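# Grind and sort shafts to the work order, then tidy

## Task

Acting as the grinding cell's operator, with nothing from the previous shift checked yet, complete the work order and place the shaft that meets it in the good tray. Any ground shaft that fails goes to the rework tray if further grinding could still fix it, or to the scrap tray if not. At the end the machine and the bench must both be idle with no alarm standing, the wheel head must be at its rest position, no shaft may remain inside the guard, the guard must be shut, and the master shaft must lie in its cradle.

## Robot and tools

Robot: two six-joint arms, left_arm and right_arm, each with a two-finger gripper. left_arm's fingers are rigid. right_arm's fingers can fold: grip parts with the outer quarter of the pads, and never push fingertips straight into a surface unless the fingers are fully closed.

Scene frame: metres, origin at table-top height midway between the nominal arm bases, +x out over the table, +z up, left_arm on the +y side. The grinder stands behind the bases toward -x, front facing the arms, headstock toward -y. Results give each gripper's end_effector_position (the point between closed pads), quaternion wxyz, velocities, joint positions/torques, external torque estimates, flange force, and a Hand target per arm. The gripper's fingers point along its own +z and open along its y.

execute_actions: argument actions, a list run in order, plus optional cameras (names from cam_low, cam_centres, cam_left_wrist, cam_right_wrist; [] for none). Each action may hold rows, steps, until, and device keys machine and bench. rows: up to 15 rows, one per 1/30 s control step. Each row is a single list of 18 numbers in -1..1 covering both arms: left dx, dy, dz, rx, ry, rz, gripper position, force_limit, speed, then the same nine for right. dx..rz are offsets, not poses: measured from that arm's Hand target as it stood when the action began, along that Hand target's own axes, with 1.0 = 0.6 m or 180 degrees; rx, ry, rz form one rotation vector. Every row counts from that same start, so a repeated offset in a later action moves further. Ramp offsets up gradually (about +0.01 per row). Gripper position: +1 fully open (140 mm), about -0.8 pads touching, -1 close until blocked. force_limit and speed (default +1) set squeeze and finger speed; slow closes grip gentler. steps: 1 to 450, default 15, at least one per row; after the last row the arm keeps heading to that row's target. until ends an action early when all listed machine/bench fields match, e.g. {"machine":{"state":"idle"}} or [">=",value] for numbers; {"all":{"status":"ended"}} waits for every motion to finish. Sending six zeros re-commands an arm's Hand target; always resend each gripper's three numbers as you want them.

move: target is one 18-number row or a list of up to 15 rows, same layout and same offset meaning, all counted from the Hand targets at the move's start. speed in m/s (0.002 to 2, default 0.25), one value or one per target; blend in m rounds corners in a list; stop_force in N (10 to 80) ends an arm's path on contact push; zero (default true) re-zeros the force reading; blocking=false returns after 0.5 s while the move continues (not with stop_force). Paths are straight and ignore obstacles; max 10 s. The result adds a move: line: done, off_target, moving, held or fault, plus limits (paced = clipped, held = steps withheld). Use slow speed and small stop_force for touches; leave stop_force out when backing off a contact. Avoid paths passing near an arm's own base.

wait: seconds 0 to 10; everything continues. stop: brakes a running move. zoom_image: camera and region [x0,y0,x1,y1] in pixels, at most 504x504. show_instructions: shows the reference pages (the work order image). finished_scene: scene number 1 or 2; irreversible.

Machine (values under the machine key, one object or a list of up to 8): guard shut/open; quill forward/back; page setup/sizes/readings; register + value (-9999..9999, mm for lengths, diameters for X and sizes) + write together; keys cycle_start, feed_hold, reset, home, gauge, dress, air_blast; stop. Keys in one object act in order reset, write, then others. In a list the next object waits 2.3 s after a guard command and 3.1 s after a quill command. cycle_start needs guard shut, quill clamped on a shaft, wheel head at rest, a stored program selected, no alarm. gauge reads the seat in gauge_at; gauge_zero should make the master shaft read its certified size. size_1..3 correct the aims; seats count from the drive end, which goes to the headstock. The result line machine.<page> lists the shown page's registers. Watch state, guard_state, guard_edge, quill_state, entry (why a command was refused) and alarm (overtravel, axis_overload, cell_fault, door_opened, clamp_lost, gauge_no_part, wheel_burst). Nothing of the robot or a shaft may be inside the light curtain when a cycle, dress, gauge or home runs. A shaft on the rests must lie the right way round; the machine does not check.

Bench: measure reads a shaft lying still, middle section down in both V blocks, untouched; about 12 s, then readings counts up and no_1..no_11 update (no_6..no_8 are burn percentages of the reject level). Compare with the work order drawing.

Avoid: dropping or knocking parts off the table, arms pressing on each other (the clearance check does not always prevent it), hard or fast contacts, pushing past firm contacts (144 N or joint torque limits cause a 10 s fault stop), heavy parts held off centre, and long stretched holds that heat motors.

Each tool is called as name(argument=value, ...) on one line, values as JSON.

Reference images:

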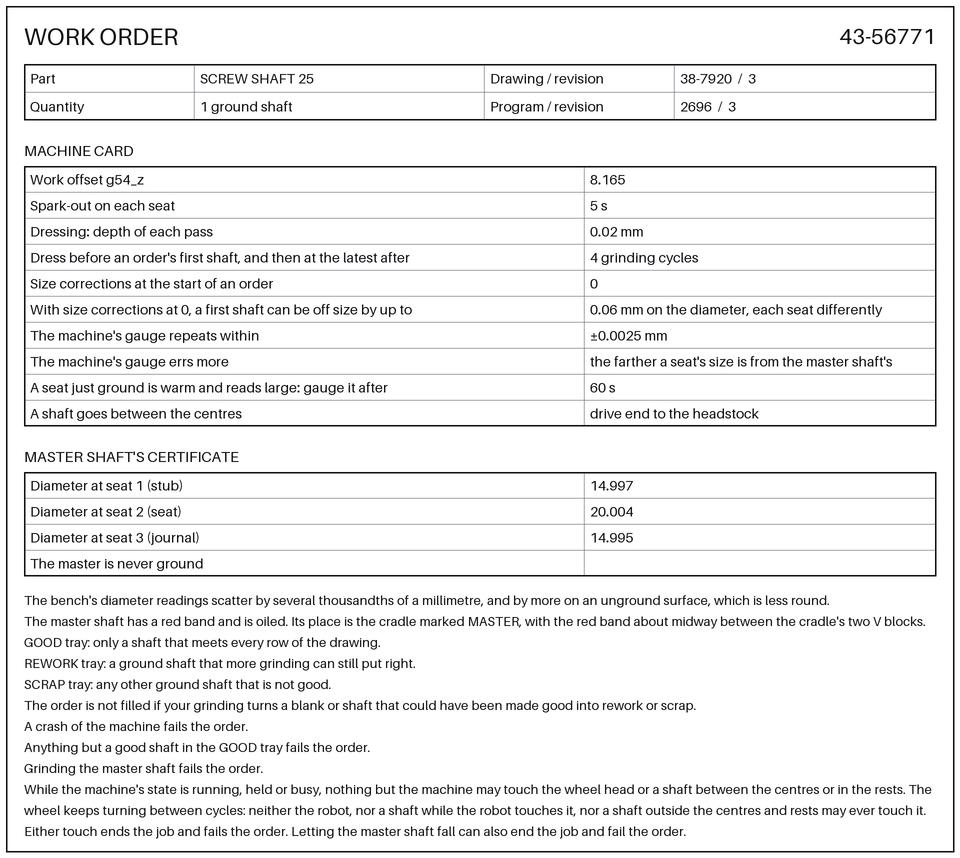

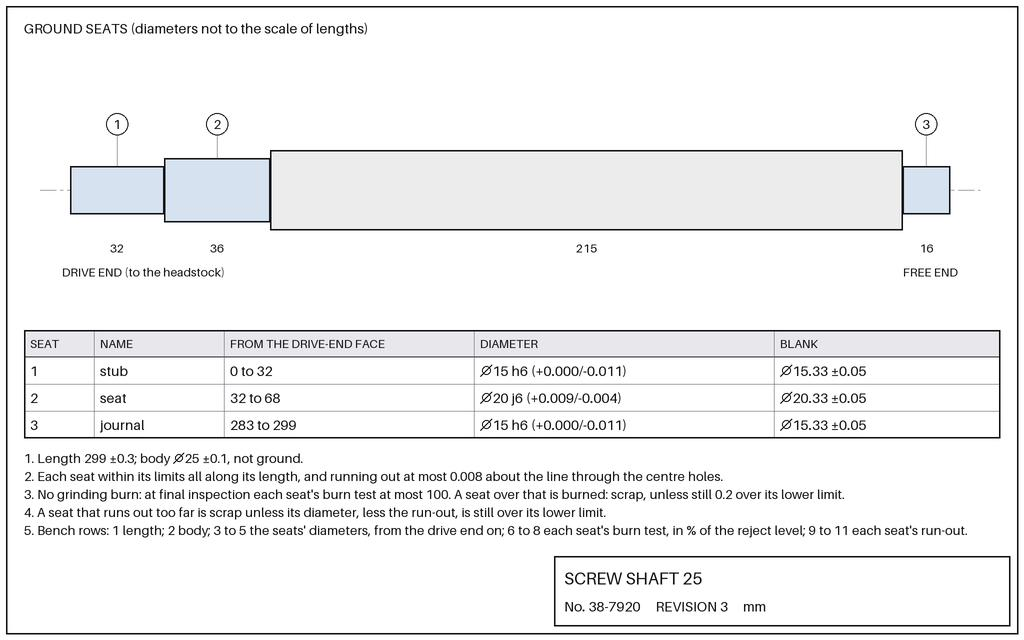

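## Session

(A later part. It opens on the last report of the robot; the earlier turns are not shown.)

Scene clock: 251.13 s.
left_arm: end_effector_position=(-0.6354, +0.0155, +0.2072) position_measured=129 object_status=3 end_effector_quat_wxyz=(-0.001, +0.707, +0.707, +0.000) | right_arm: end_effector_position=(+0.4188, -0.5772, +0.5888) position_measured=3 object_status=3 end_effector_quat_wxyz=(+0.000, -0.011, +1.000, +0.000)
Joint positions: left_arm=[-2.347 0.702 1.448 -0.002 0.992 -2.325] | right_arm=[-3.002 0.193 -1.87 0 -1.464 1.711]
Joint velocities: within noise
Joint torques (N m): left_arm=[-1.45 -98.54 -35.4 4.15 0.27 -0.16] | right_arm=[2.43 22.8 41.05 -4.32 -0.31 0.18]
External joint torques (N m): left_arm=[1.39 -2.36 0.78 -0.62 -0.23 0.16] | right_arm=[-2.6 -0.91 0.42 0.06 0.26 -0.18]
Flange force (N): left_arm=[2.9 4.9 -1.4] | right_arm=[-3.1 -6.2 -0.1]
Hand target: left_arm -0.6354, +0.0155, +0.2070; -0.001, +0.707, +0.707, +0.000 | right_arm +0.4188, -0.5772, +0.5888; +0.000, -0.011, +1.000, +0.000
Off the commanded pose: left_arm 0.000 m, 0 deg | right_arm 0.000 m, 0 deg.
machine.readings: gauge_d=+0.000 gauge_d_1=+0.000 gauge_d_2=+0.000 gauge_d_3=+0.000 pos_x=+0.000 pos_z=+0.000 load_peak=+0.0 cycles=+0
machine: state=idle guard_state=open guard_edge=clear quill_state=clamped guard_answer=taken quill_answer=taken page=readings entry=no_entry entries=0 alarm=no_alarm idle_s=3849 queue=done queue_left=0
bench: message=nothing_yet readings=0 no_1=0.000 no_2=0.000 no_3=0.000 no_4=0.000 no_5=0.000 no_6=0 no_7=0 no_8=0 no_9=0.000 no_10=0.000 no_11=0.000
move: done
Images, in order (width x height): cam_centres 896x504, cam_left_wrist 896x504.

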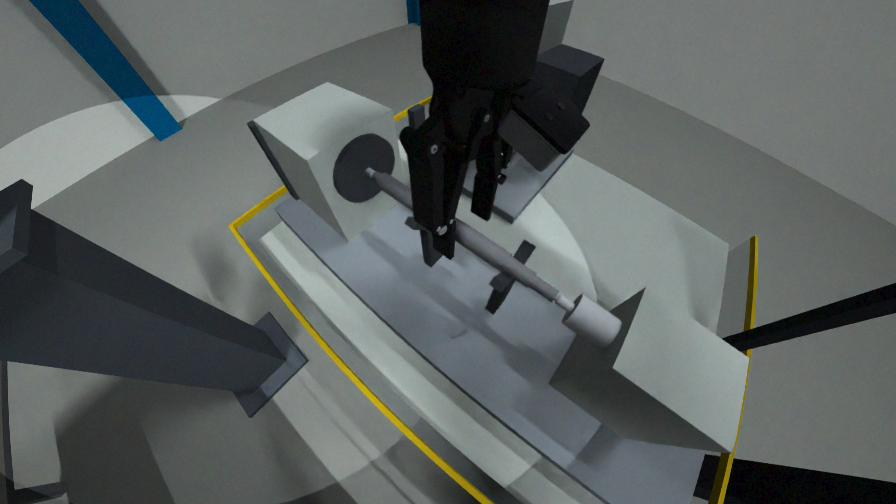

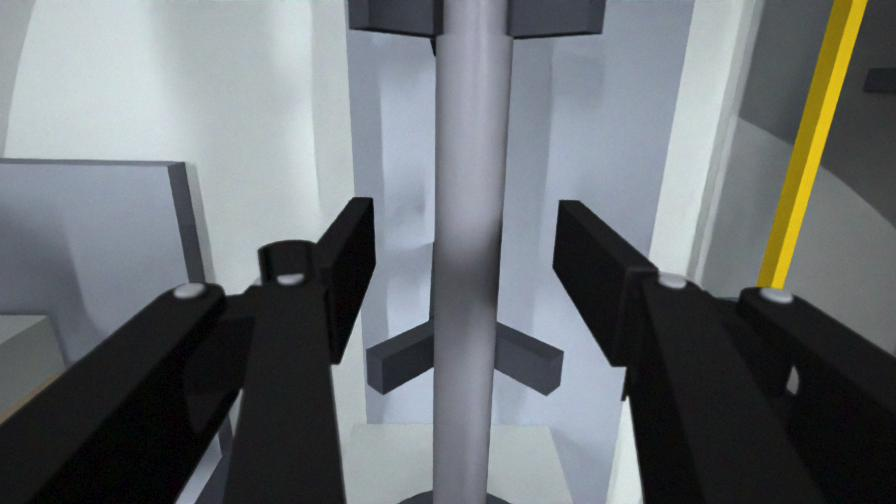

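move(target=[-0.0133, 0.0037, 0.05, 0, 0, 0, 0.0, 1, 1, 0, 0, 0, 0, 0, 0, 1, 1, 1], speed=0.1, cameras=["cam_left_wrist", "cam_centres"])

Scene clock: 267.53 s.
left_arm: end_effector_position=(-0.6331, +0.0076, +0.1771) position_measured=129 object_status=3 end_effector_quat_wxyz=(-0.001, +0.707, +0.707, +0.000) | right_arm: end_effector_position=(+0.4188, -0.5772, +0.5888) position_measured=3 object_status=3 end_effector_quat_wxyz=(+0.000, -0.011, +1.000, +0.000)
Joint positions: left_arm=[-2.339 0.735 1.45 -0.002 0.957 -2.317] | right_arm=[-3.002 0.193 -1.87 0 -1.464 1.711]
Joint velocities: within noise
Joint torques (N m): left_arm=[-0.25 -102.45 -33.7 4.11 0.44 -0.16] | right_arm=[2.33 22.51 41.07 -4.33 -0.29 0.19]
External joint torques (N m): left_arm=[-0.03 -1.09 -0.36 -0.65 -0.41 0.16] | right_arm=[-2.18 -0.95 0.26 0.1 0.23 -0.19]
Flange force (N): left_arm=[0.7 0.8 -0.6] | right_arm=[-2.8 -5.2 0.2]
Hand target: left_arm -0.6332, +0.0075, +0.1770; -0.001, +0.707, +0.707, +0.000 | right_arm +0.4188, -0.5772, +0.5888; +0.000, -0.011, +1.000, +0.000
Off the commanded pose: left_arm 0.000 m, 0 deg | right_arm 0.000 m, 0 deg.
machine.readings: gauge_d=+0.000 gauge_d_1=+0.000 gauge_d_2=+0.000 gauge_d_3=+0.000 pos_x=+0.000 pos_z=+0.000 load_peak=+0.0 cycles=+0
machine: state=idle guard_state=open guard_edge=clear quill_state=clamped guard_answer=taken quill_answer=taken page=readings entry=no_entry entries=0 alarm=no_alarm idle_s=3865 queue=done queue_left=0
bench: message=nothing_yet readings=0 no_1=0.000 no_2=0.000 no_3=0.000 no_4=0.000 no_5=0.000 no_6=0 no_7=0 no_8=0 no_9=0.000 no_10=0.000 no_11=0.000
move: done
Images, in order (width x height): cam_centres 896x504, cam_left_wrist 896x504.

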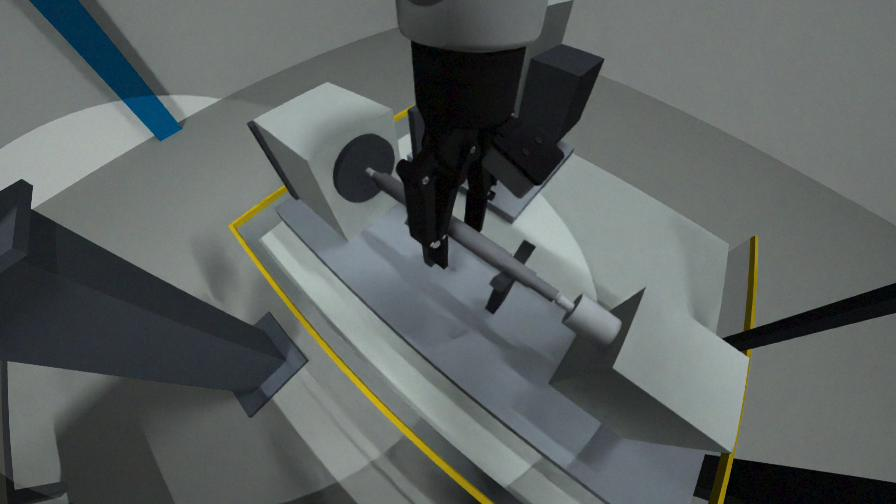

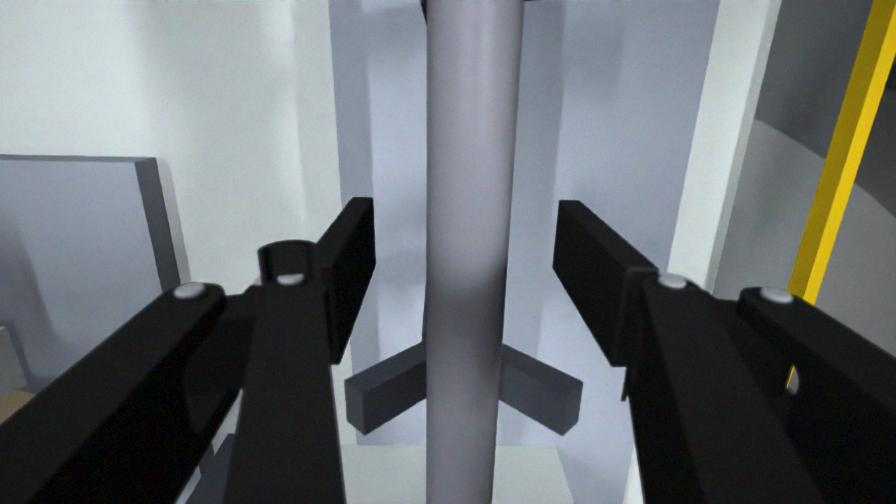

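execute_actions(actions=[{"rows": [[0, 0.001, 0, 0, 0, 0, 0.0, 1, 1, 0, 0, 0, 0, 0, 0, 1, 1, 1]], "steps": 15}, {"rows": [[0, 0, 0, 0, 0, 0, -1, 0.3, -1, 0, 0, 0, 0, 0, 0, 1, 1, 1]], "steps": 75}], cameras=["cam_left_wrist"])

Scene clock: 281.10 s.
left_arm: end_effector_position=(-0.6326, +0.0075, +0.1770) position_measured=195 object_status=2 end_effector_quat_wxyz=(-0.001, +0.707, +0.707, +0.000) | right_arm: end_effector_position=(+0.4188, -0.5772, +0.5888) position_measured=3 object_status=3 end_effector_quat_wxyz=(+0.000, -0.011, +1.000, +0.000)
Joint positions: left_arm=[-2.339 0.735 1.451 -0.002 0.956 -2.316] | right_arm=[-3.002 0.193 -1.87 0 -1.464 1.711]
Joint velocities: within noise
Joint torques (N m): left_arm=[32.51 -100.23 -18.57 14.04 8.58 -0.19] | right_arm=[2.26 22.71 41.17 -4.29 -0.3 0.18]
External joint torques (N m): left_arm=[-32.94 -2.39 -15.24 -10.61 -8.54 0.19] | right_arm=[-2.08 -0.97 0.27 0.06 0.24 -0.18]
External joint torques at the end of the 1st action: left_arm=[1.13 -1.47 0.23 -0.6 -0.19 0.12] | right_arm=[-2.48 -1.3 0.33 0.05 0.22 -0.21]
Flange force (N): left_arm=[6.4 -43.9 3.2] | right_arm=[-2.8 -5.0 0.2]
Flange force at the end of the 1st action (N): left_arm=[1.1 2.8 -1.0] | right_arm=[-3.6 -5.9 0.1]
Hand target: left_arm -0.6326, +0.0075, +0.1770; -0.001, +0.707, +0.707, +0.000 | right_arm +0.4188, -0.5772, +0.5888; +0.000, -0.011, +1.000, +0.000
Off the commanded pose: left_arm 0.000 m, 0 deg | right_arm 0.000 m, 0 deg.
machine.readings: gauge_d=+0.000 gauge_d_1=+0.000 gauge_d_2=+0.000 gauge_d_3=+0.000 pos_x=+0.000 pos_z=+0.000 load_peak=+0.0 cycles=+0
machine: state=idle guard_state=open guard_edge=clear quill_state=clamped guard_answer=taken quill_answer=taken page=readings entry=no_entry entries=0 alarm=no_alarm idle_s=3878 queue=done queue_left=0
bench: message=nothing_yet readings=0 no_1=0.000 no_2=0.000 no_3=0.000 no_4=0.000 no_5=0.000 no_6=0 no_7=0 no_8=0 no_9=0.000 no_10=0.000 no_11=0.000
Images, in order (width x height): cam_left_wrist 896x504.

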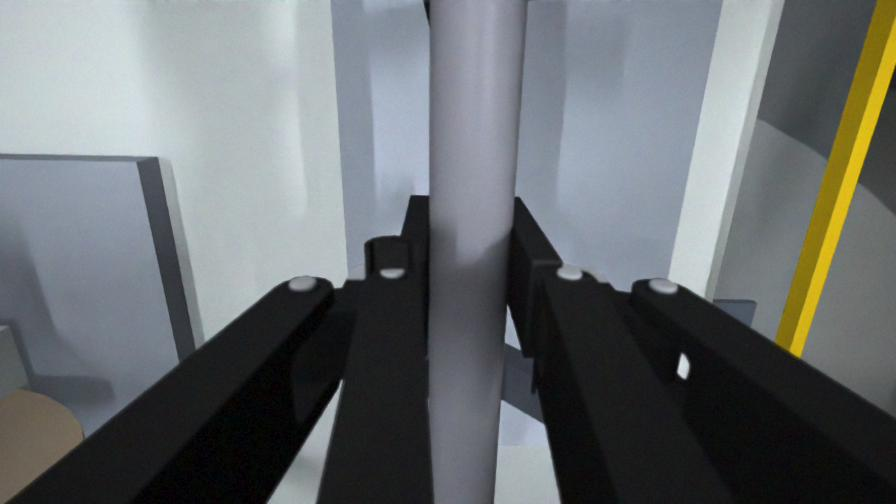

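execute_actions(actions=[{"rows": [[0, -0.0005, 0, 0, 0, 0, -1, 0.3, -1, 0, 0, 0, 0, 0, 0, 1, 1, 1], [0, -0.001, 0, 0, 0, 0, -1, 0.3, -1, 0, 0, 0, 0, 0, 0, 1, 1, 1]], "steps": 15}], cameras=[])

Scene clock: 291.17 s.
left_arm: end_effector_position=(-0.6331, +0.0075, +0.1770) position_measured=195 object_status=2 end_effector_quat_wxyz=(-0.001, +0.707, +0.707, +0.000) | right_arm: end_effector_position=(+0.4188, -0.5772, +0.5888) position_measured=3 object_status=3 end_effector_quat_wxyz=(+0.000, -0.011, +1.000, +0.000)
Joint positions: left_arm=[-2.339 0.735 1.45 -0.002 0.956 -2.317] | right_arm=[-3.002 0.193 -1.87 0 -1.464 1.711]
Joint velocities: within noise
Joint torques (N m): left_arm=[20.14 -99.08 -25.55 10.46 4.27 -0.14] | right_arm=[2.46 22.48 41.11 -4.32 -0.26 0.21]
External joint torques (N m): left_arm=[-20.17 -4.36 -8.4 -7 -4.23 0.14] | right_arm=[-2.52 -0.58 0.32 0.07 0.2 -0.21]
Flange force (N): left_arm=[7.7 -23.6 -1.7] | right_arm=[-2.4 -6.1 -0.1]
Hand target: left_arm -0.6332, +0.0075, +0.1770; -0.001, +0.707, +0.707, +0.000 | right_arm +0.4188, -0.5772, +0.5888; +0.000, -0.011, +1.000, +0.000
Off the commanded pose: left_arm 0.000 m, 0 deg | right_arm 0.000 m, 0 deg.
machine.readings: gauge_d=+0.000 gauge_d_1=+0.000 gauge_d_2=+0.000 gauge_d_3=+0.000 pos_x=+0.000 pos_z=+0.000 load_peak=+0.0 cycles=+0
machine: state=idle guard_state=open guard_edge=clear quill_state=clamped guard_answer=taken quill_answer=taken page=readings entry=no_entry entries=0 alarm=no_alarm idle_s=3888 queue=done queue_left=0
bench: message=nothing_yet readings=0 no_1=0.000 no_2=0.000 no_3=0.000 no_4=0.000 no_5=0.000 no_6=0 no_7=0 no_8=0 no_9=0.000 no_10=0.000 no_11=0.000
No camera images: "cameras" was empty.

execute_actions(actions=[{"rows": [[0, -0.0006, 0, 0, 0, 0, -1, 0.3, -1, 0, 0, 0, 0, 0, 0, 1, 1, 1], [0, -0.0012, 0, 0, 0, 0, -1, 0.3, -1, 0, 0, 0, 0, 0, 0, 1, 1, 1]], "steps": 15}], cameras=[])

Scene clock: 294.60 s.
left_arm: end_effector_position=(-0.6339, +0.0075, +0.1770) position_measured=195 object_status=2 end_effector_quat_wxyz=(-0.001, +0.707, +0.707, +0.000) | right_arm: end_effector_position=(+0.4188, -0.5772, +0.5888) position_measured=3 object_status=3 end_effector_quat_wxyz=(+0.000, -0.011, +1.000, +0.000)
Joint positions: left_arm=[-2.34 0.736 1.449 -0.002 0.957 -2.317] | right_arm=[-3.002 0.193 -1.87 0 -1.464 1.711]
Joint velocities: within noise
Joint torques (N m): left_arm=[3.74 -95.85 -31.72 5.45 -0.33 -0.11] | right_arm=[2.71 22.92 41.08 -4.32 -0.25 0.16]
External joint torques (N m): left_arm=[-3.88 -6.14 -1.83 -2.03 0.38 0.11] | right_arm=[-2.56 -1.66 0.31 0.08 0.2 -0.16]
Flange force (N): left_arm=[5.3 -1.2 -7.0] | right_arm=[-4.1 -6.0 0.1]
Hand target: left_arm -0.6339, +0.0075, +0.1770; -0.001, +0.707, +0.707, +0.000 | right_arm +0.4188, -0.5772, +0.5888; +0.000, -0.011, +1.000, +0.000
Off the commanded pose: left_arm 0.000 m, 0 deg | right_arm 0.000 m, 0 deg.
machine.readings: gauge_d=+0.000 gauge_d_1=+0.000 gauge_d_2=+0.000 gauge_d_3=+0.000 pos_x=+0.000 pos_z=+0.000 load_peak=+0.0 cycles=+0
machine: state=idle guard_state=open guard_edge=clear quill_state=clamped guard_answer=taken quill_answer=taken page=readings entry=no_entry entries=0 alarm=no_alarm idle_s=3892 queue=done queue_left=0
bench: message=nothing_yet readings=0 no_1=0.000 no_2=0.000 no_3=0.000 no_4=0.000 no_5=0.000 no_6=0 no_7=0 no_8=0 no_9=0.000 no_10=0.000 no_11=0.000
No camera images: "cameras" was empty.

execute_actions(actions=[{"machine": {"quill": "back"}, "steps": 120, "until": {"machine": {"quill_state": "back"}}}], cameras=["cam_left_wrist", "cam_centres"])

Scene clock: 305.07 s.
left_arm: end_effector_position=(-0.6339, +0.0075, +0.1770) position_measured=195 object_status=2 end_effector_quat_wxyz=(-0.001, +0.707, +0.707, +0.000) | right_arm: end_effector_position=(+0.4188, -0.5772, +0.5888) position_measured=3 object_status=3 end_effector_quat_wxyz=(+0.000, -0.011, +1.000, +0.000)
Joint positions: left_arm=[-2.34 0.736 1.449 -0.002 0.957 -2.317] | right_arm=[-3.002 0.193 -1.87 0 -1.464 1.711]
Joint velocities: within noise
Joint torques (N m): left_arm=[2 -104.16 -35.68 4.84 0.31 -0.22] | right_arm=[2.26 22.84 41.15 -4.31 -0.26 0.14]
External joint torques (N m): left_arm=[-1.96 1.67 1.96 -1.41 -0.27 0.22] | right_arm=[-2.17 -0.88 0.38 0.06 0.21 -0.14]
Flange force (N): left_arm=[3.7 0.5 2.7] | right_arm=[-2.8 -5.1 -0.1]
Hand target: left_arm -0.6339, +0.0075, +0.1770; -0.001, +0.707, +0.707, +0.000 | right_arm +0.4188, -0.5772, +0.5888; +0.000, -0.011, +1.000, +0.000
Tool commands: left_gripper/position=-1.0 left_gripper/force_limit=+0.3 left_gripper/speed=-1.0 right_gripper/position=+1.0 right_gripper/force_limit=+1.0 right_gripper/speed=+1.0
Off the commanded pose: left_arm 0.000 m, 0 deg | right_arm 0.000 m, 0 deg.
machine.readings: gauge_d=+0.000 gauge_d_1=+0.000 gauge_d_2=+0.000 gauge_d_3=+0.000 pos_x=+0.000 pos_z=+0.000 load_peak=+0.0 cycles=+0
machine: state=idle guard_state=open guard_edge=clear quill_state=back guard_answer=taken quill_answer=taken page=readings entry=no_entry entries=0 alarm=no_alarm idle_s=3902 queue=running queue_left=0
bench: message=nothing_yet readings=0 no_1=0.000 no_2=0.000 no_3=0.000 no_4=0.000 no_5=0.000 no_6=0 no_7=0 no_8=0 no_9=0.000 no_10=0.000 no_11=0.000
Images, in order (width x height): cam_centres 896x504, cam_left_wrist 896x504.

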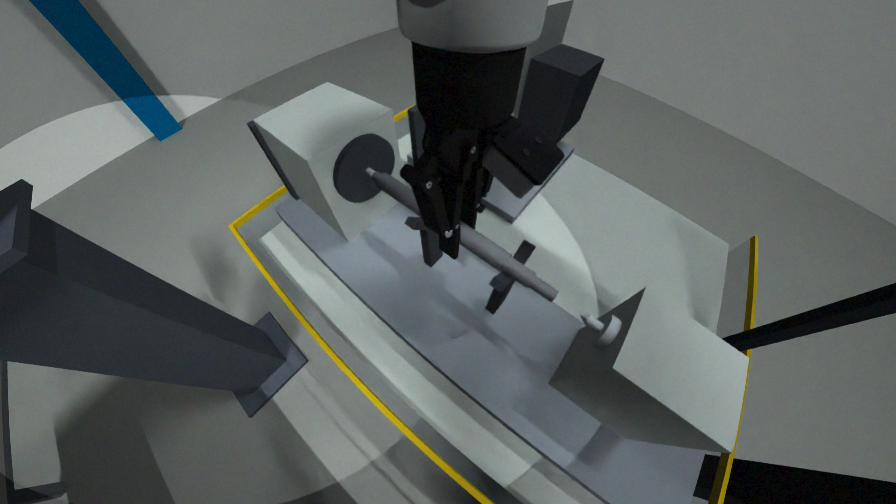

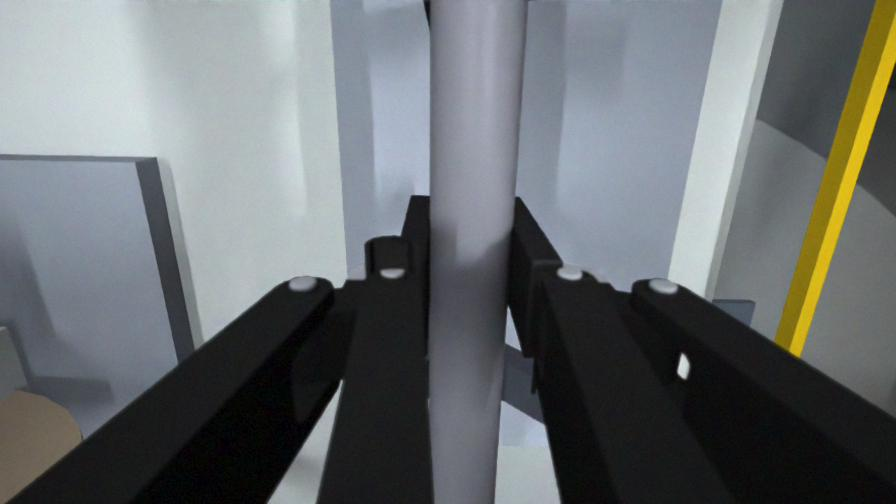

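move(target=[[0.02, 0, 0, 0, 0, 0, -1, 0.3, -1, 0, 0, 0, 0, 0, 0, 1, 1, 1], [0.02, 0, -0.45, 0, 0, 0, -1, 0.3, -1, 0, 0, 0, 0, 0, 0, 1, 1, 1]], speed=[0.05, 0.2], cameras=["cam_left_wrist", "cam_centres"])

Scene clock: 323.03 s.
left_arm: end_effector_position=(-0.6336, +0.0192, +0.4469) position_measured=195 object_status=2 end_effector_quat_wxyz=(-0.001, +0.707, +0.707, +0.000) | right_arm: end_effector_position=(+0.4188, -0.5772, +0.5888) position_measured=3 object_status=3 end_effector_quat_wxyz=(+0.000, -0.011, +1.000, +0.000)
Joint positions: left_arm=[-2.349 0.541 1.254 -0.001 1.347 -2.327] | right_arm=[-3.002 0.193 -1.87 0 -1.464 1.711]
Joint velocities: within noise
Joint torques (N m): left_arm=[-1.55 -100.58 -46.98 4.87 -0.18 -0.1] | right_arm=[2.38 22.8 41.04 -4.28 -0.27 0.2]
External joint torques (N m): left_arm=[1.28 8.19 6.84 -0.78 0.21 0.1] | right_arm=[-2.37 -1.06 0.47 0.02 0.22 -0.2]
Flange force (N): left_arm=[2.1 3.9 11.2] | right_arm=[-3.3 -5.7 -0.2]
Hand target: left_arm -0.6336, +0.0193, +0.4470; -0.001, +0.707, +0.707, +0.000 | right_arm +0.4188, -0.5772, +0.5888; +0.000, -0.011, +1.000, +0.000
Off the commanded pose: left_arm 0.000 m, 0 deg | right_arm 0.000 m, 0 deg.
machine.readings: gauge_d=+0.000 gauge_d_1=+0.000 gauge_d_2=+0.000 gauge_d_3=+0.000 pos_x=+0.000 pos_z=+0.000 load_peak=+0.0 cycles=+0
machine: state=idle guard_state=open guard_edge=clear quill_state=back guard_answer=taken quill_answer=taken page=readings entry=no_entry entries=0 alarm=no_alarm idle_s=3920 queue=done queue_left=0
bench: message=nothing_yet readings=0 no_1=0.000 no_2=0.000 no_3=0.000 no_4=0.000 no_5=0.000 no_6=0 no_7=0 no_8=0 no_9=0.000 no_10=0.000 no_11=0.000
move: done
Images, in order (width x height): cam_centres 896x504, cam_left_wrist 896x504.

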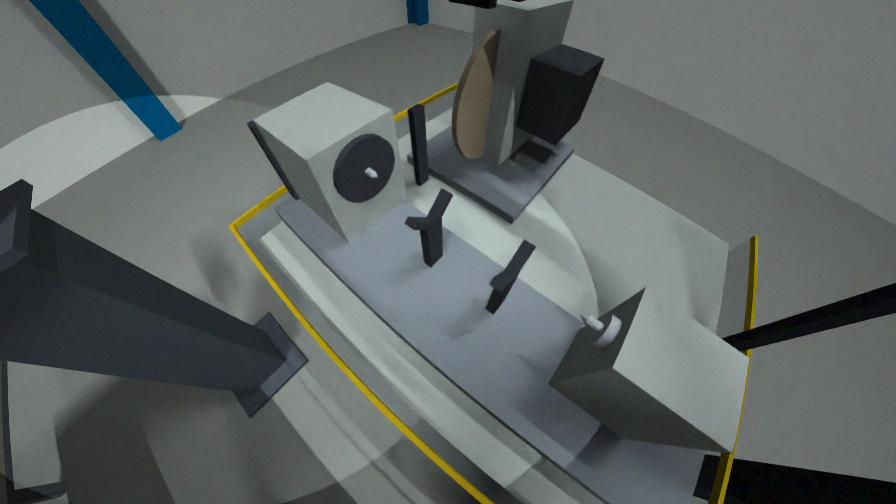

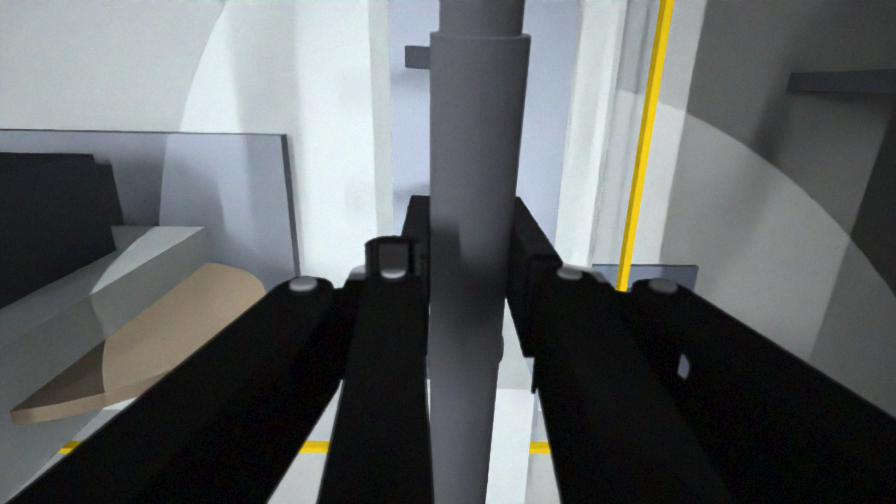

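zoom_image(camera="cam_left_wrist", region=[330, 0, 630, 504])

zoom_image(camera="cam_centres", region=[320, 120, 640, 380])

Scaled by 1.000.

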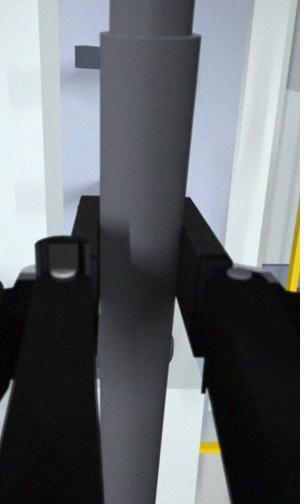

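Scaled by 1.575 from the camera's 896x504 image, which has a finer 1280x720 frame.

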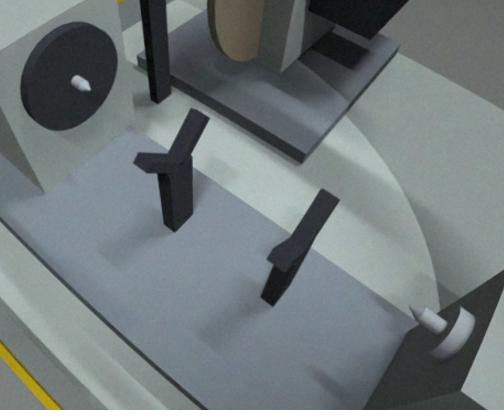

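zoom_image(camera="cam_left_wrist", region=[400, 0, 560, 90])

zoom_image(camera="cam_left_wrist", region=[380, 180, 560, 280])

zoom_image(camera="cam_left_wrist", region=[380, 404, 560, 504])

Scaled by 3.150 from the camera's 896x504 image, which has a finer 1280x720 frame.

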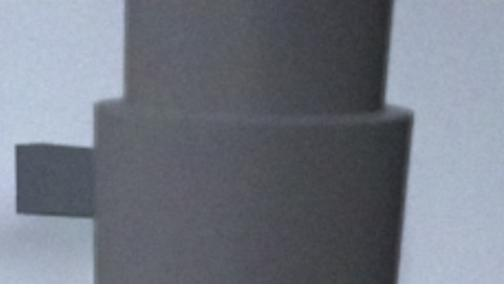

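Scaled by 2.800 from the camera's 896x504 image, which has a finer 1280x720 frame.

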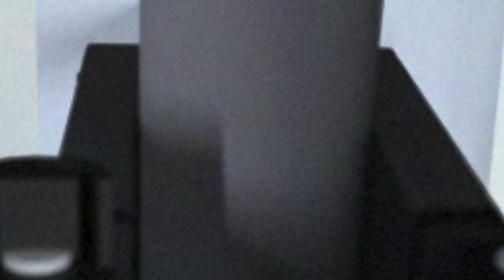

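Scaled by 2.800 from the camera's 896x504 image, which has a finer 1280x720 frame.

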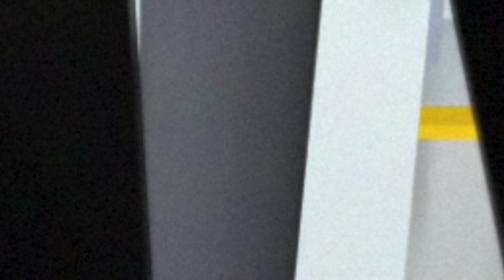

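execute_actions(actions=[{"rows": [[0, 0, 0, 0, 0, 0, -0.98, 1, -1, 0, 0, 0, 0, 0, 0, 1, 1, 1]], "steps": 20}], cameras=[])

Scene clock: 396.17 s.
left_arm: end_effector_position=(-0.6336, +0.0193, +0.4470) position_measured=196 object_status=2 end_effector_quat_wxyz=(-0.001, +0.707, +0.707, +0.000) | right_arm: end_effector_position=(+0.4188, -0.5772, +0.5888) position_measured=3 object_status=3 end_effector_quat_wxyz=(+0.000, -0.011, +1.000, +0.000)
Joint positions: left_arm=[-2.349 0.541 1.254 -0.001 1.347 -2.327] | right_arm=[-3.002 0.193 -1.87 0 -1.464 1.711]
Joint velocities: within noise
Joint torques (N m): left_arm=[-1.04 -100.37 -46.8 4.88 -0.07 -0.07] | right_arm=[2.52 22.68 41.3 -4.29 -0.26 0.18]
External joint torques (N m): left_arm=[1.02 6.99 6.37 -0.76 0.11 0.07] | right_arm=[-2.34 -1.06 0.2 0.05 0.22 -0.18]
Flange force (N): left_arm=[2.9 4.2 10.3] | right_arm=[-2.9 -5.6 0.3]
Hand target: left_arm -0.6336, +0.0193, +0.4470; -0.001, +0.707, +0.707, +0.000 | right_arm +0.4188, -0.5772, +0.5888; +0.000, -0.011, +1.000, +0.000
Off the commanded pose: left_arm 0.000 m, 0 deg | right_arm 0.000 m, 0 deg.
machine.readings: gauge_d=+0.000 gauge_d_1=+0.000 gauge_d_2=+0.000 gauge_d_3=+0.000 pos_x=+0.000 pos_z=+0.000 load_peak=+0.0 cycles=+0
machine: state=idle guard_state=open guard_edge=clear quill_state=back guard_answer=taken quill_answer=taken page=readings entry=no_entry entries=0 alarm=no_alarm idle_s=3992 queue=done queue_left=0
bench: message=nothing_yet readings=0 no_1=0.000 no_2=0.000 no_3=0.000 no_4=0.000 no_5=0.000 no_6=0 no_7=0 no_8=0 no_9=0.000 no_10=0.000 no_11=0.000
No camera images: "cameras" was empty.

move(target=[0, 1.0, -0.03, 0, 0, 0.5, -0.98, 1, -1, 0, 0, 0, 0, 0, 0, 1, 1, 1], speed=0.35, cameras=[])

execute_actions(actions=[{"machine": [{"guard": "shut"}, {"air_blast": true}, {"dress": true, "page": "setup"}], "steps": 2}], cameras=[])

move(target=[1.0, 0.03, 0.15, 0, -0.05, 0, -0.98, 1, -1, 0, 0, 0, 0, 0, 0, 1, 1, 1], speed=0.35, cameras=["cam_left_wrist", "cam_low"])

Scene clock: 408.20 s.
left_arm: end_effector_position=(-0.0336, +0.0191, +0.4644) position_measured=196 object_status=2 end_effector_quat_wxyz=(-0.001, +1.000, +0.000, +0.000) | right_arm: end_effector_position=(+0.4188, -0.5772, +0.5888) position_measured=3 object_status=3 end_effector_quat_wxyz=(+0.000, -0.011, +1.000, +0.000)
Joint positions: left_arm=[-1.596 0.201 1.703 -0.001 1.239 -0.004] | right_arm=[-3.002 0.193 -1.87 0 -1.464 1.711]
Joint velocities: within noise
Joint torques (N m): left_arm=[-1.6 -66.12 -45.14 4.46 0.25 -0.01] | right_arm=[2.6 22.75 41.06 -4.29 -0.31 0.18]
External joint torques (N m): left_arm=[1.72 6.32 5.97 -0.39 -0.24 0.01] | right_arm=[-2.37 -1.51 0.28 0.07 0.26 -0.18]
Flange force (N): left_arm=[2.6 -1.7 11.2] | right_arm=[-3.8 -5.6 0.3]
Hand target: left_arm -0.0336, +0.0191, +0.4644; -0.001, +1.000, +0.000, +0.000 | right_arm +0.4188, -0.5772, +0.5888; +0.000, -0.011, +1.000, +0.000
Off the commanded pose: left_arm 0.000 m, 0 deg | right_arm 0.000 m, 0 deg.
machine.readings: gauge_d=+0.000 gauge_d_1=+0.000 gauge_d_2=+0.000 gauge_d_3=+0.000 pos_x=+0.000 pos_z=+0.000 load_peak=+0.0 cycles=+0
machine: state=idle guard_state=open guard_edge=clear quill_state=back guard_answer=taken quill_answer=taken page=readings entry=no_entry entries=0 alarm=no_alarm idle_s=4004 queue=done queue_left=0
bench: message=nothing_yet readings=0 no_1=0.000 no_2=0.000 no_3=0.000 no_4=0.000 no_5=0.000 no_6=0 no_7=0 no_8=0 no_9=0.000 no_10=0.000 no_11=0.000
move: done
No camera images: "cameras" was empty.

Scene clock: 408.47 s.
left_arm: end_effector_position=(-0.0336, +0.0191, +0.4644) position_measured=196 object_status=2 end_effector_quat_wxyz=(-0.001, +1.000, +0.000, +0.000) | right_arm: end_effector_position=(+0.4188, -0.5772, +0.5888) position_measured=3 object_status=3 end_effector_quat_wxyz=(+0.000, -0.011, +1.000, +0.000)
Joint positions: left_arm=[-1.596 0.201 1.703 -0.001 1.239 -0.004] | right_arm=[-3.002 0.193 -1.87 0 -1.464 1.711]
Joint velocities: within noise
Joint torques (N m): left_arm=[-0.87 -65.96 -44.96 4.41 0.18 -0.14] | right_arm=[2.34 22.7 41.12 -4.34 -0.29 0.15]
External joint torques (N m): left_arm=[1.13 5.2 5.56 -0.32 -0.17 0.14] | right_arm=[-2.19 -1.12 0.25 0.11 0.24 -0.15]
Flange force (N): left_arm=[1.8 -2.6 9.9] | right_arm=[-3.0 -5.2 0.2]
Hand target: left_arm -0.0336, +0.0191, +0.4644; -0.001, +1.000, +0.000, +0.000 | right_arm +0.4188, -0.5772, +0.5888; +0.000, -0.011, +1.000, +0.000
Tool commands: left_gripper/position=-0.98 left_gripper/force_limit=+1.0 left_gripper/speed=-1.0 right_gripper/position=+1.0 right_gripper/force_limit=+1.0 right_gripper/speed=+1.0
Off the commanded pose: left_arm 0.000 m, 0 deg | right_arm 0.000 m, 0 deg.
machine.readings: gauge_d=+0.000 gauge_d_1=+0.000 gauge_d_2=+0.000 gauge_d_3=+0.000 pos_x=+0.000 pos_z=+0.000 load_peak=+0.0 cycles=+0
machine: state=idle guard_state=between guard_edge=clear quill_state=back guard_answer=taken quill_answer=taken page=readings entry=no_entry entries=0 alarm=no_alarm idle_s=4004 queue=running queue_left=2
bench: message=nothing_yet readings=0 no_1=0.000 no_2=0.000 no_3=0.000 no_4=0.000 no_5=0.000 no_6=0 no_7=0 no_8=0 no_9=0.000 no_10=0.000 no_11=0.000
No camera images: "cameras" was empty.

Scene clock: 410.90 s.
left_arm: end_effector_position=(+0.5663, +0.0012, +0.3738) position_measured=196 object_status=2 end_effector_quat_wxyz=(-0.001, +0.997, +0.000, -0.079) | right_arm: end_effector_position=(+0.4188, -0.5772, +0.5888) position_measured=3 object_status=3 end_effector_quat_wxyz=(+0.000, -0.011, +1.000, +0.000)
Joint positions: left_arm=[-0.832 0.73 1.079 -0.115 1.443 0.78] | right_arm=[-3.002 0.193 -1.87 0 -1.464 1.711]
Joint velocities: within noise
Joint torques (N m): left_arm=[-0.63 -114.46 -45.42 3.82 0.88 -0.16] | right_arm=[2.56 22.58 41.12 -4.34 -0.3 0.2]
External joint torques (N m): left_arm=[0.86 6.18 5.5 0.03 -0.61 0.16] | right_arm=[-2.4 -1.34 0.19 0.11 0.25 -0.2]
Flange force (N): left_arm=[-2.8 -5.6 10.1] | right_arm=[-3.4 -5.7 0.4]
Hand target: left_arm +0.5663, +0.0012, +0.3738; -0.001, +0.997, +0.000, -0.079 | right_arm +0.4188, -0.5772, +0.5888; +0.000, -0.011, +1.000, +0.000
Off the commanded pose: left_arm 0.000 m, 0 deg | right_arm 0.000 m, 0 deg.
machine.readings: gauge_d=+0.000 gauge_d_1=+0.000 gauge_d_2=+0.000 gauge_d_3=+0.000 pos_x=+0.000 pos_z=+0.000 load_peak=+0.0 cycles=+0
machine: state=busy guard_state=shut guard_edge=clear quill_state=back guard_answer=taken quill_answer=taken page=readings entry=taken entries=1 alarm=no_alarm idle_s=4007 queue=running queue_left=1
bench: message=nothing_yet readings=0 no_1=0.000 no_2=0.000 no_3=0.000 no_4=0.000 no_5=0.000 no_6=0 no_7=0 no_8=0 no_9=0.000 no_10=0.000 no_11=0.000
move: done
Images, in order (width x height): cam_low 896x504, cam_left_wrist 896x504.

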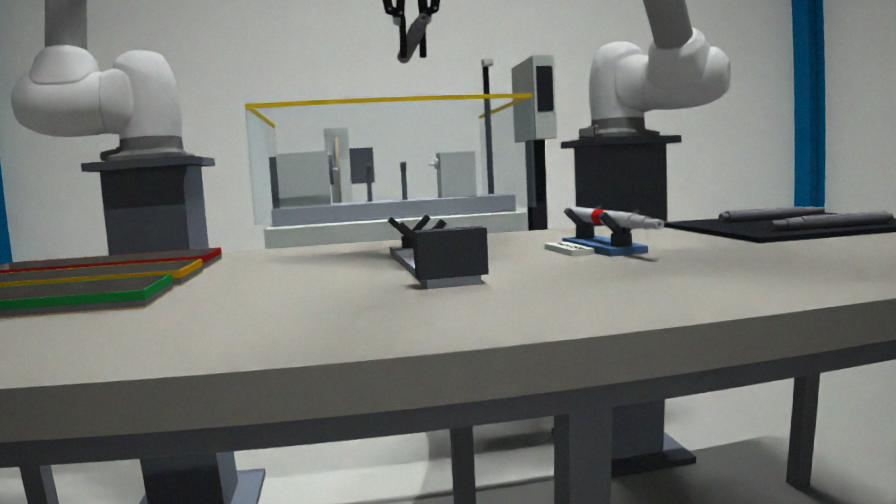

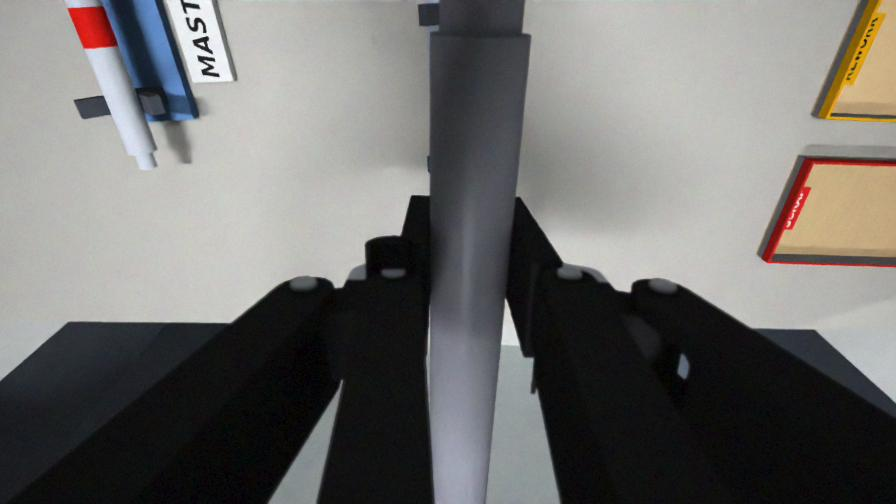

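move(target=[0, -0.15, 0, 0, 0, 0, -0.98, 1, -1, 0, 0, 0, 0, 0, 0, 1, 1, 1], speed=0.3, cameras=["cam_left_wrist", "cam_low"])

Scene clock: 417.40 s.
left_arm: end_effector_position=(+0.5663, +0.0911, +0.3739) position_measured=196 object_status=2 end_effector_quat_wxyz=(-0.001, +0.997, +0.000, -0.079) | right_arm: end_effector_position=(+0.4188, -0.5772, +0.5888) position_measured=3 object_status=3 end_effector_quat_wxyz=(+0.000, -0.011, +1.000, +0.000)
Joint positions: left_arm=[-0.763 0.628 1.255 -0.108 1.377 0.856] | right_arm=[-3.002 0.193 -1.87 0 -1.464 1.711]
Joint velocities: within noise
Joint torques (N m): left_arm=[-0.14 -106.95 -44.41 3.82 1.26 -0.12] | right_arm=[2.51 22.63 41.08 -4.3 -0.24 0.2]
External joint torques (N m): left_arm=[0.25 7.32 5.14 -0.01 -0.98 0.12] | right_arm=[-2.34 -1.49 0.23 0.06 0.19 -0.2]
Flange force (N): left_arm=[-0.6 -2.3 10.7] | right_arm=[-3.7 -5.6 0.2]
Hand target: left_arm +0.5663, +0.0912, +0.3739; -0.001, +0.997, +0.000, -0.079 | right_arm +0.4188, -0.5772, +0.5888; +0.000, -0.011, +1.000, +0.000
Off the commanded pose: left_arm 0.000 m, 0 deg | right_arm 0.000 m, 0 deg.
machine.setup: program=+2696 g54_z=+8.165 wheel_d=+287.826 sparkout_s=+5.0 dress_depth=+0.020 gauge_at=+1 gauge_zero=+0.079 program_revision=+3 since_dress=+1 stored1_number=+2071 stored1_revision=+6 stored2_number=+2696 stored2_revision=+3 stored3_number=+7550 stored3_revision=+2 stored4_number=+9000 stored4_revision=+1
machine: state=running guard_state=shut guard_edge=clear quill_state=back guard_answer=taken quill_answer=taken page=setup entry=taken entries=2 alarm=no_alarm idle_s=4013 queue=running queue_left=0
bench: message=nothing_yet readings=0 no_1=0.000 no_2=0.000 no_3=0.000 no_4=0.000 no_5=0.000 no_6=0 no_7=0 no_8=0 no_9=0.000 no_10=0.000 no_11=0.000
move: done
Images, in order (width x height): cam_low 896x504, cam_left_wrist 896x504.

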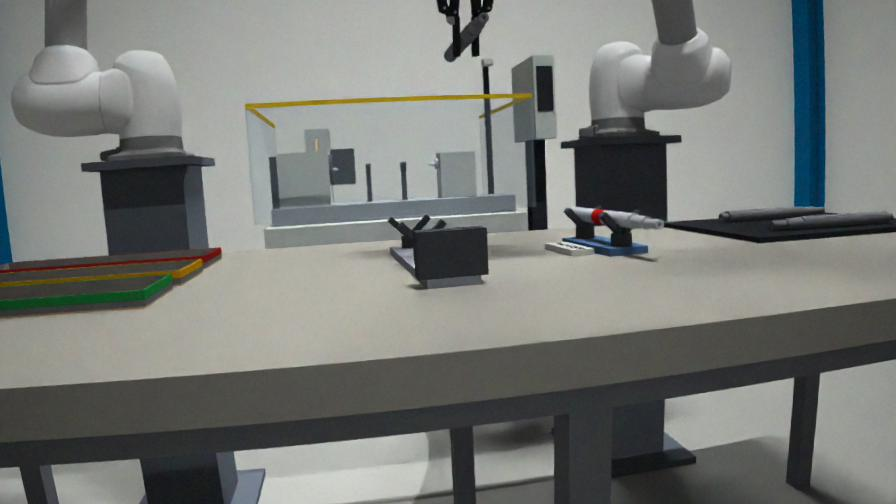

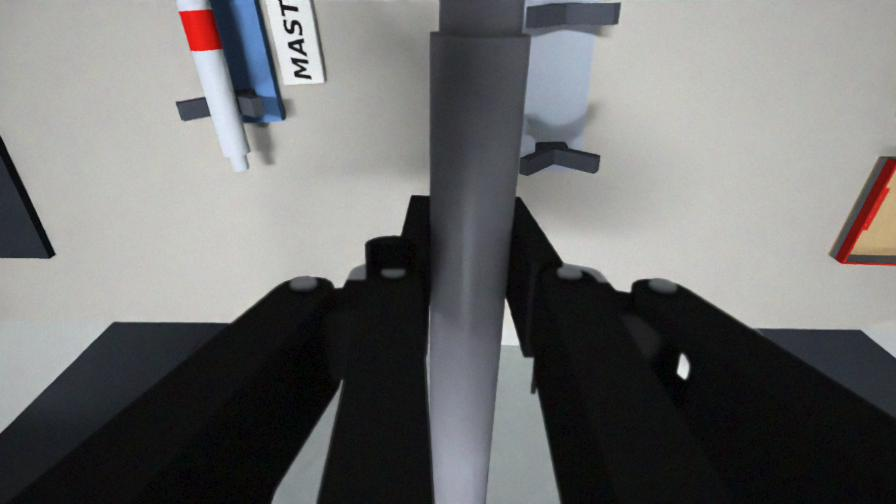

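move(target=[0.0883, 0.1568, 0.381, 0, 0, -0.0068, -0.98, 1, -1, 0, 0, 0, 0, 0, 0, 1, 1, 1], speed=0.2, cameras=["cam_left_wrist", "cam_low"])

Scene clock: 438.67 s.
left_arm: end_effector_position=(+0.5826, -0.0026, +0.1398) position_measured=196 object_status=2 end_effector_quat_wxyz=(-0.001, +0.997, +0.011, -0.079) | right_arm: end_effector_position=(+0.4188, -0.5772, +0.5888) position_measured=3 object_status=3 end_effector_quat_wxyz=(+0.000, -0.011, +1.000, +0.000)
Joint positions: left_arm=[-0.823 0.91 1.194 -0.123 1.151 0.804] | right_arm=[-3.002 0.193 -1.87 0 -1.464 1.711]
Joint velocities: within noise
Joint torques (N m): left_arm=[-0.68 -122.85 -40.66 3.53 1.04 -0.19] | right_arm=[2.65 22.67 41.03 -4.28 -0.28 0.22]
External joint torques (N m): left_arm=[0.84 6.71 5.57 -0.13 -0.75 0.19] | right_arm=[-2.55 -1.11 0.45 0.03 0.23 -0.22]
Flange force (N): left_arm=[-3.5 -6.2 9.2] | right_arm=[-3.4 -6.1 -0.1]
Hand target: left_arm +0.5826, -0.0027, +0.1397; -0.001, +0.997, +0.011, -0.079 | right_arm +0.4188, -0.5772, +0.5888; +0.000, -0.011, +1.000, +0.000
Off the commanded pose: left_arm 0.000 m, 0 deg | right_arm 0.000 m, 0 deg.
machine.setup: program=+2696 g54_z=+8.165 wheel_d=+287.746 sparkout_s=+5.0 dress_depth=+0.020 gauge_at=+1 gauge_zero=+0.079 program_revision=+3 since_dress=+0 stored1_number=+2071 stored1_revision=+6 stored2_number=+2696 stored2_revision=+3 stored3_number=+7550 stored3_revision=+2 stored4_number=+9000 stored4_revision=+1
machine: state=idle guard_state=shut guard_edge=clear quill_state=back guard_answer=taken quill_answer=taken page=setup entry=taken entries=2 alarm=no_alarm idle_s=4034 queue=done queue_left=0
bench: message=nothing_yet readings=0 no_1=0.000 no_2=0.000 no_3=0.000 no_4=0.000 no_5=0.000 no_6=0 no_7=0 no_8=0 no_9=0.000 no_10=0.000 no_11=0.000
move: done
Images, in order (width x height): cam_low 896x504, cam_left_wrist 896x504.

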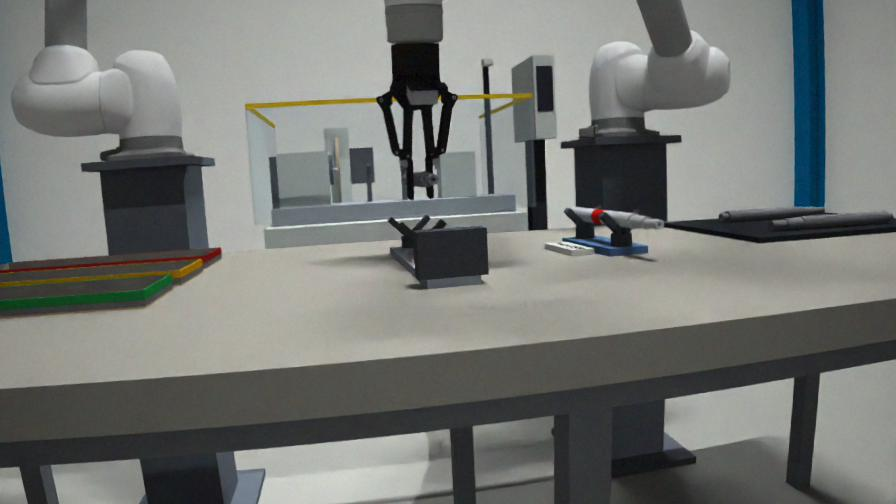

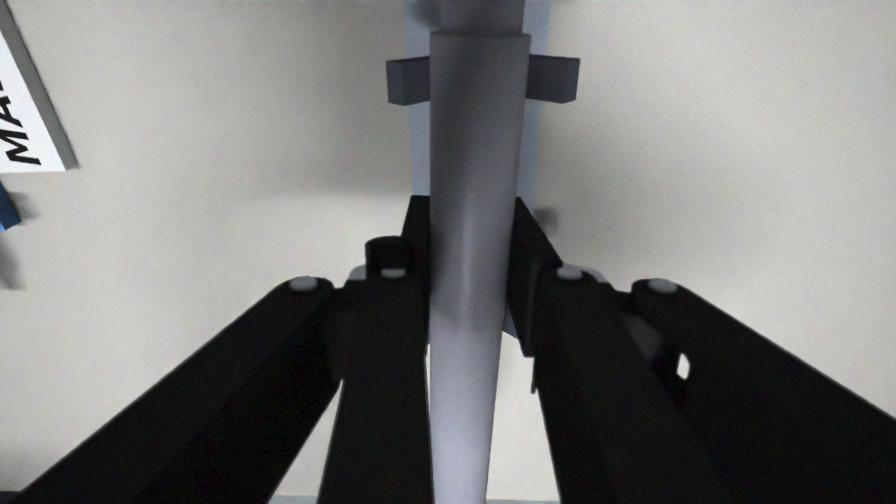

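zoom_image(camera="cam_left_wrist", region=[370, 20, 600, 130])

zoom_image(camera="cam_left_wrist", region=[400, 270, 560, 400])

zoom_image(camera="cam_low", region=[360, 60, 520, 300])

Scaled by 2.191 from the camera's 896x504 image, which has a finer 1280x720 frame.

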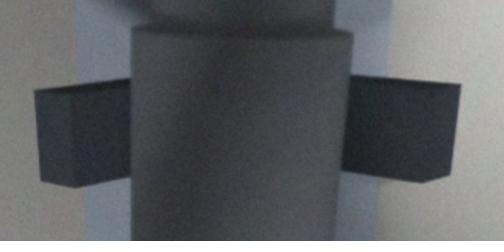

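Scaled by 3.150 from the camera's 896x504 image, which has a finer 1280x720 frame.

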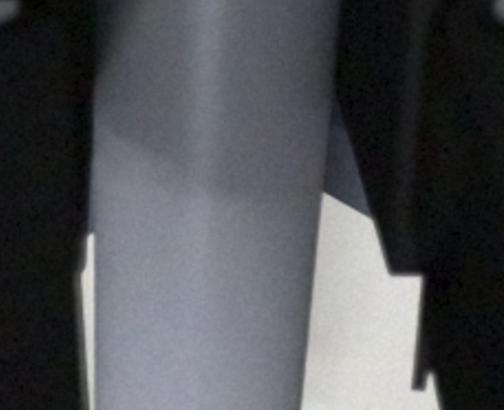

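Scaled by 2.100 from the camera's 896x504 image, which has a finer 1280x720 frame.

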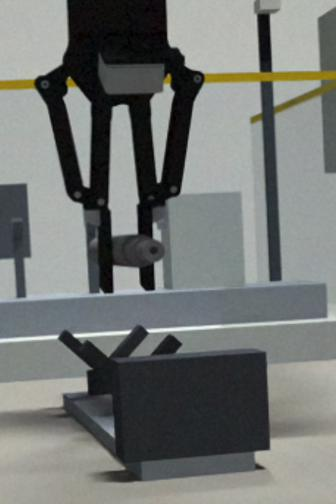

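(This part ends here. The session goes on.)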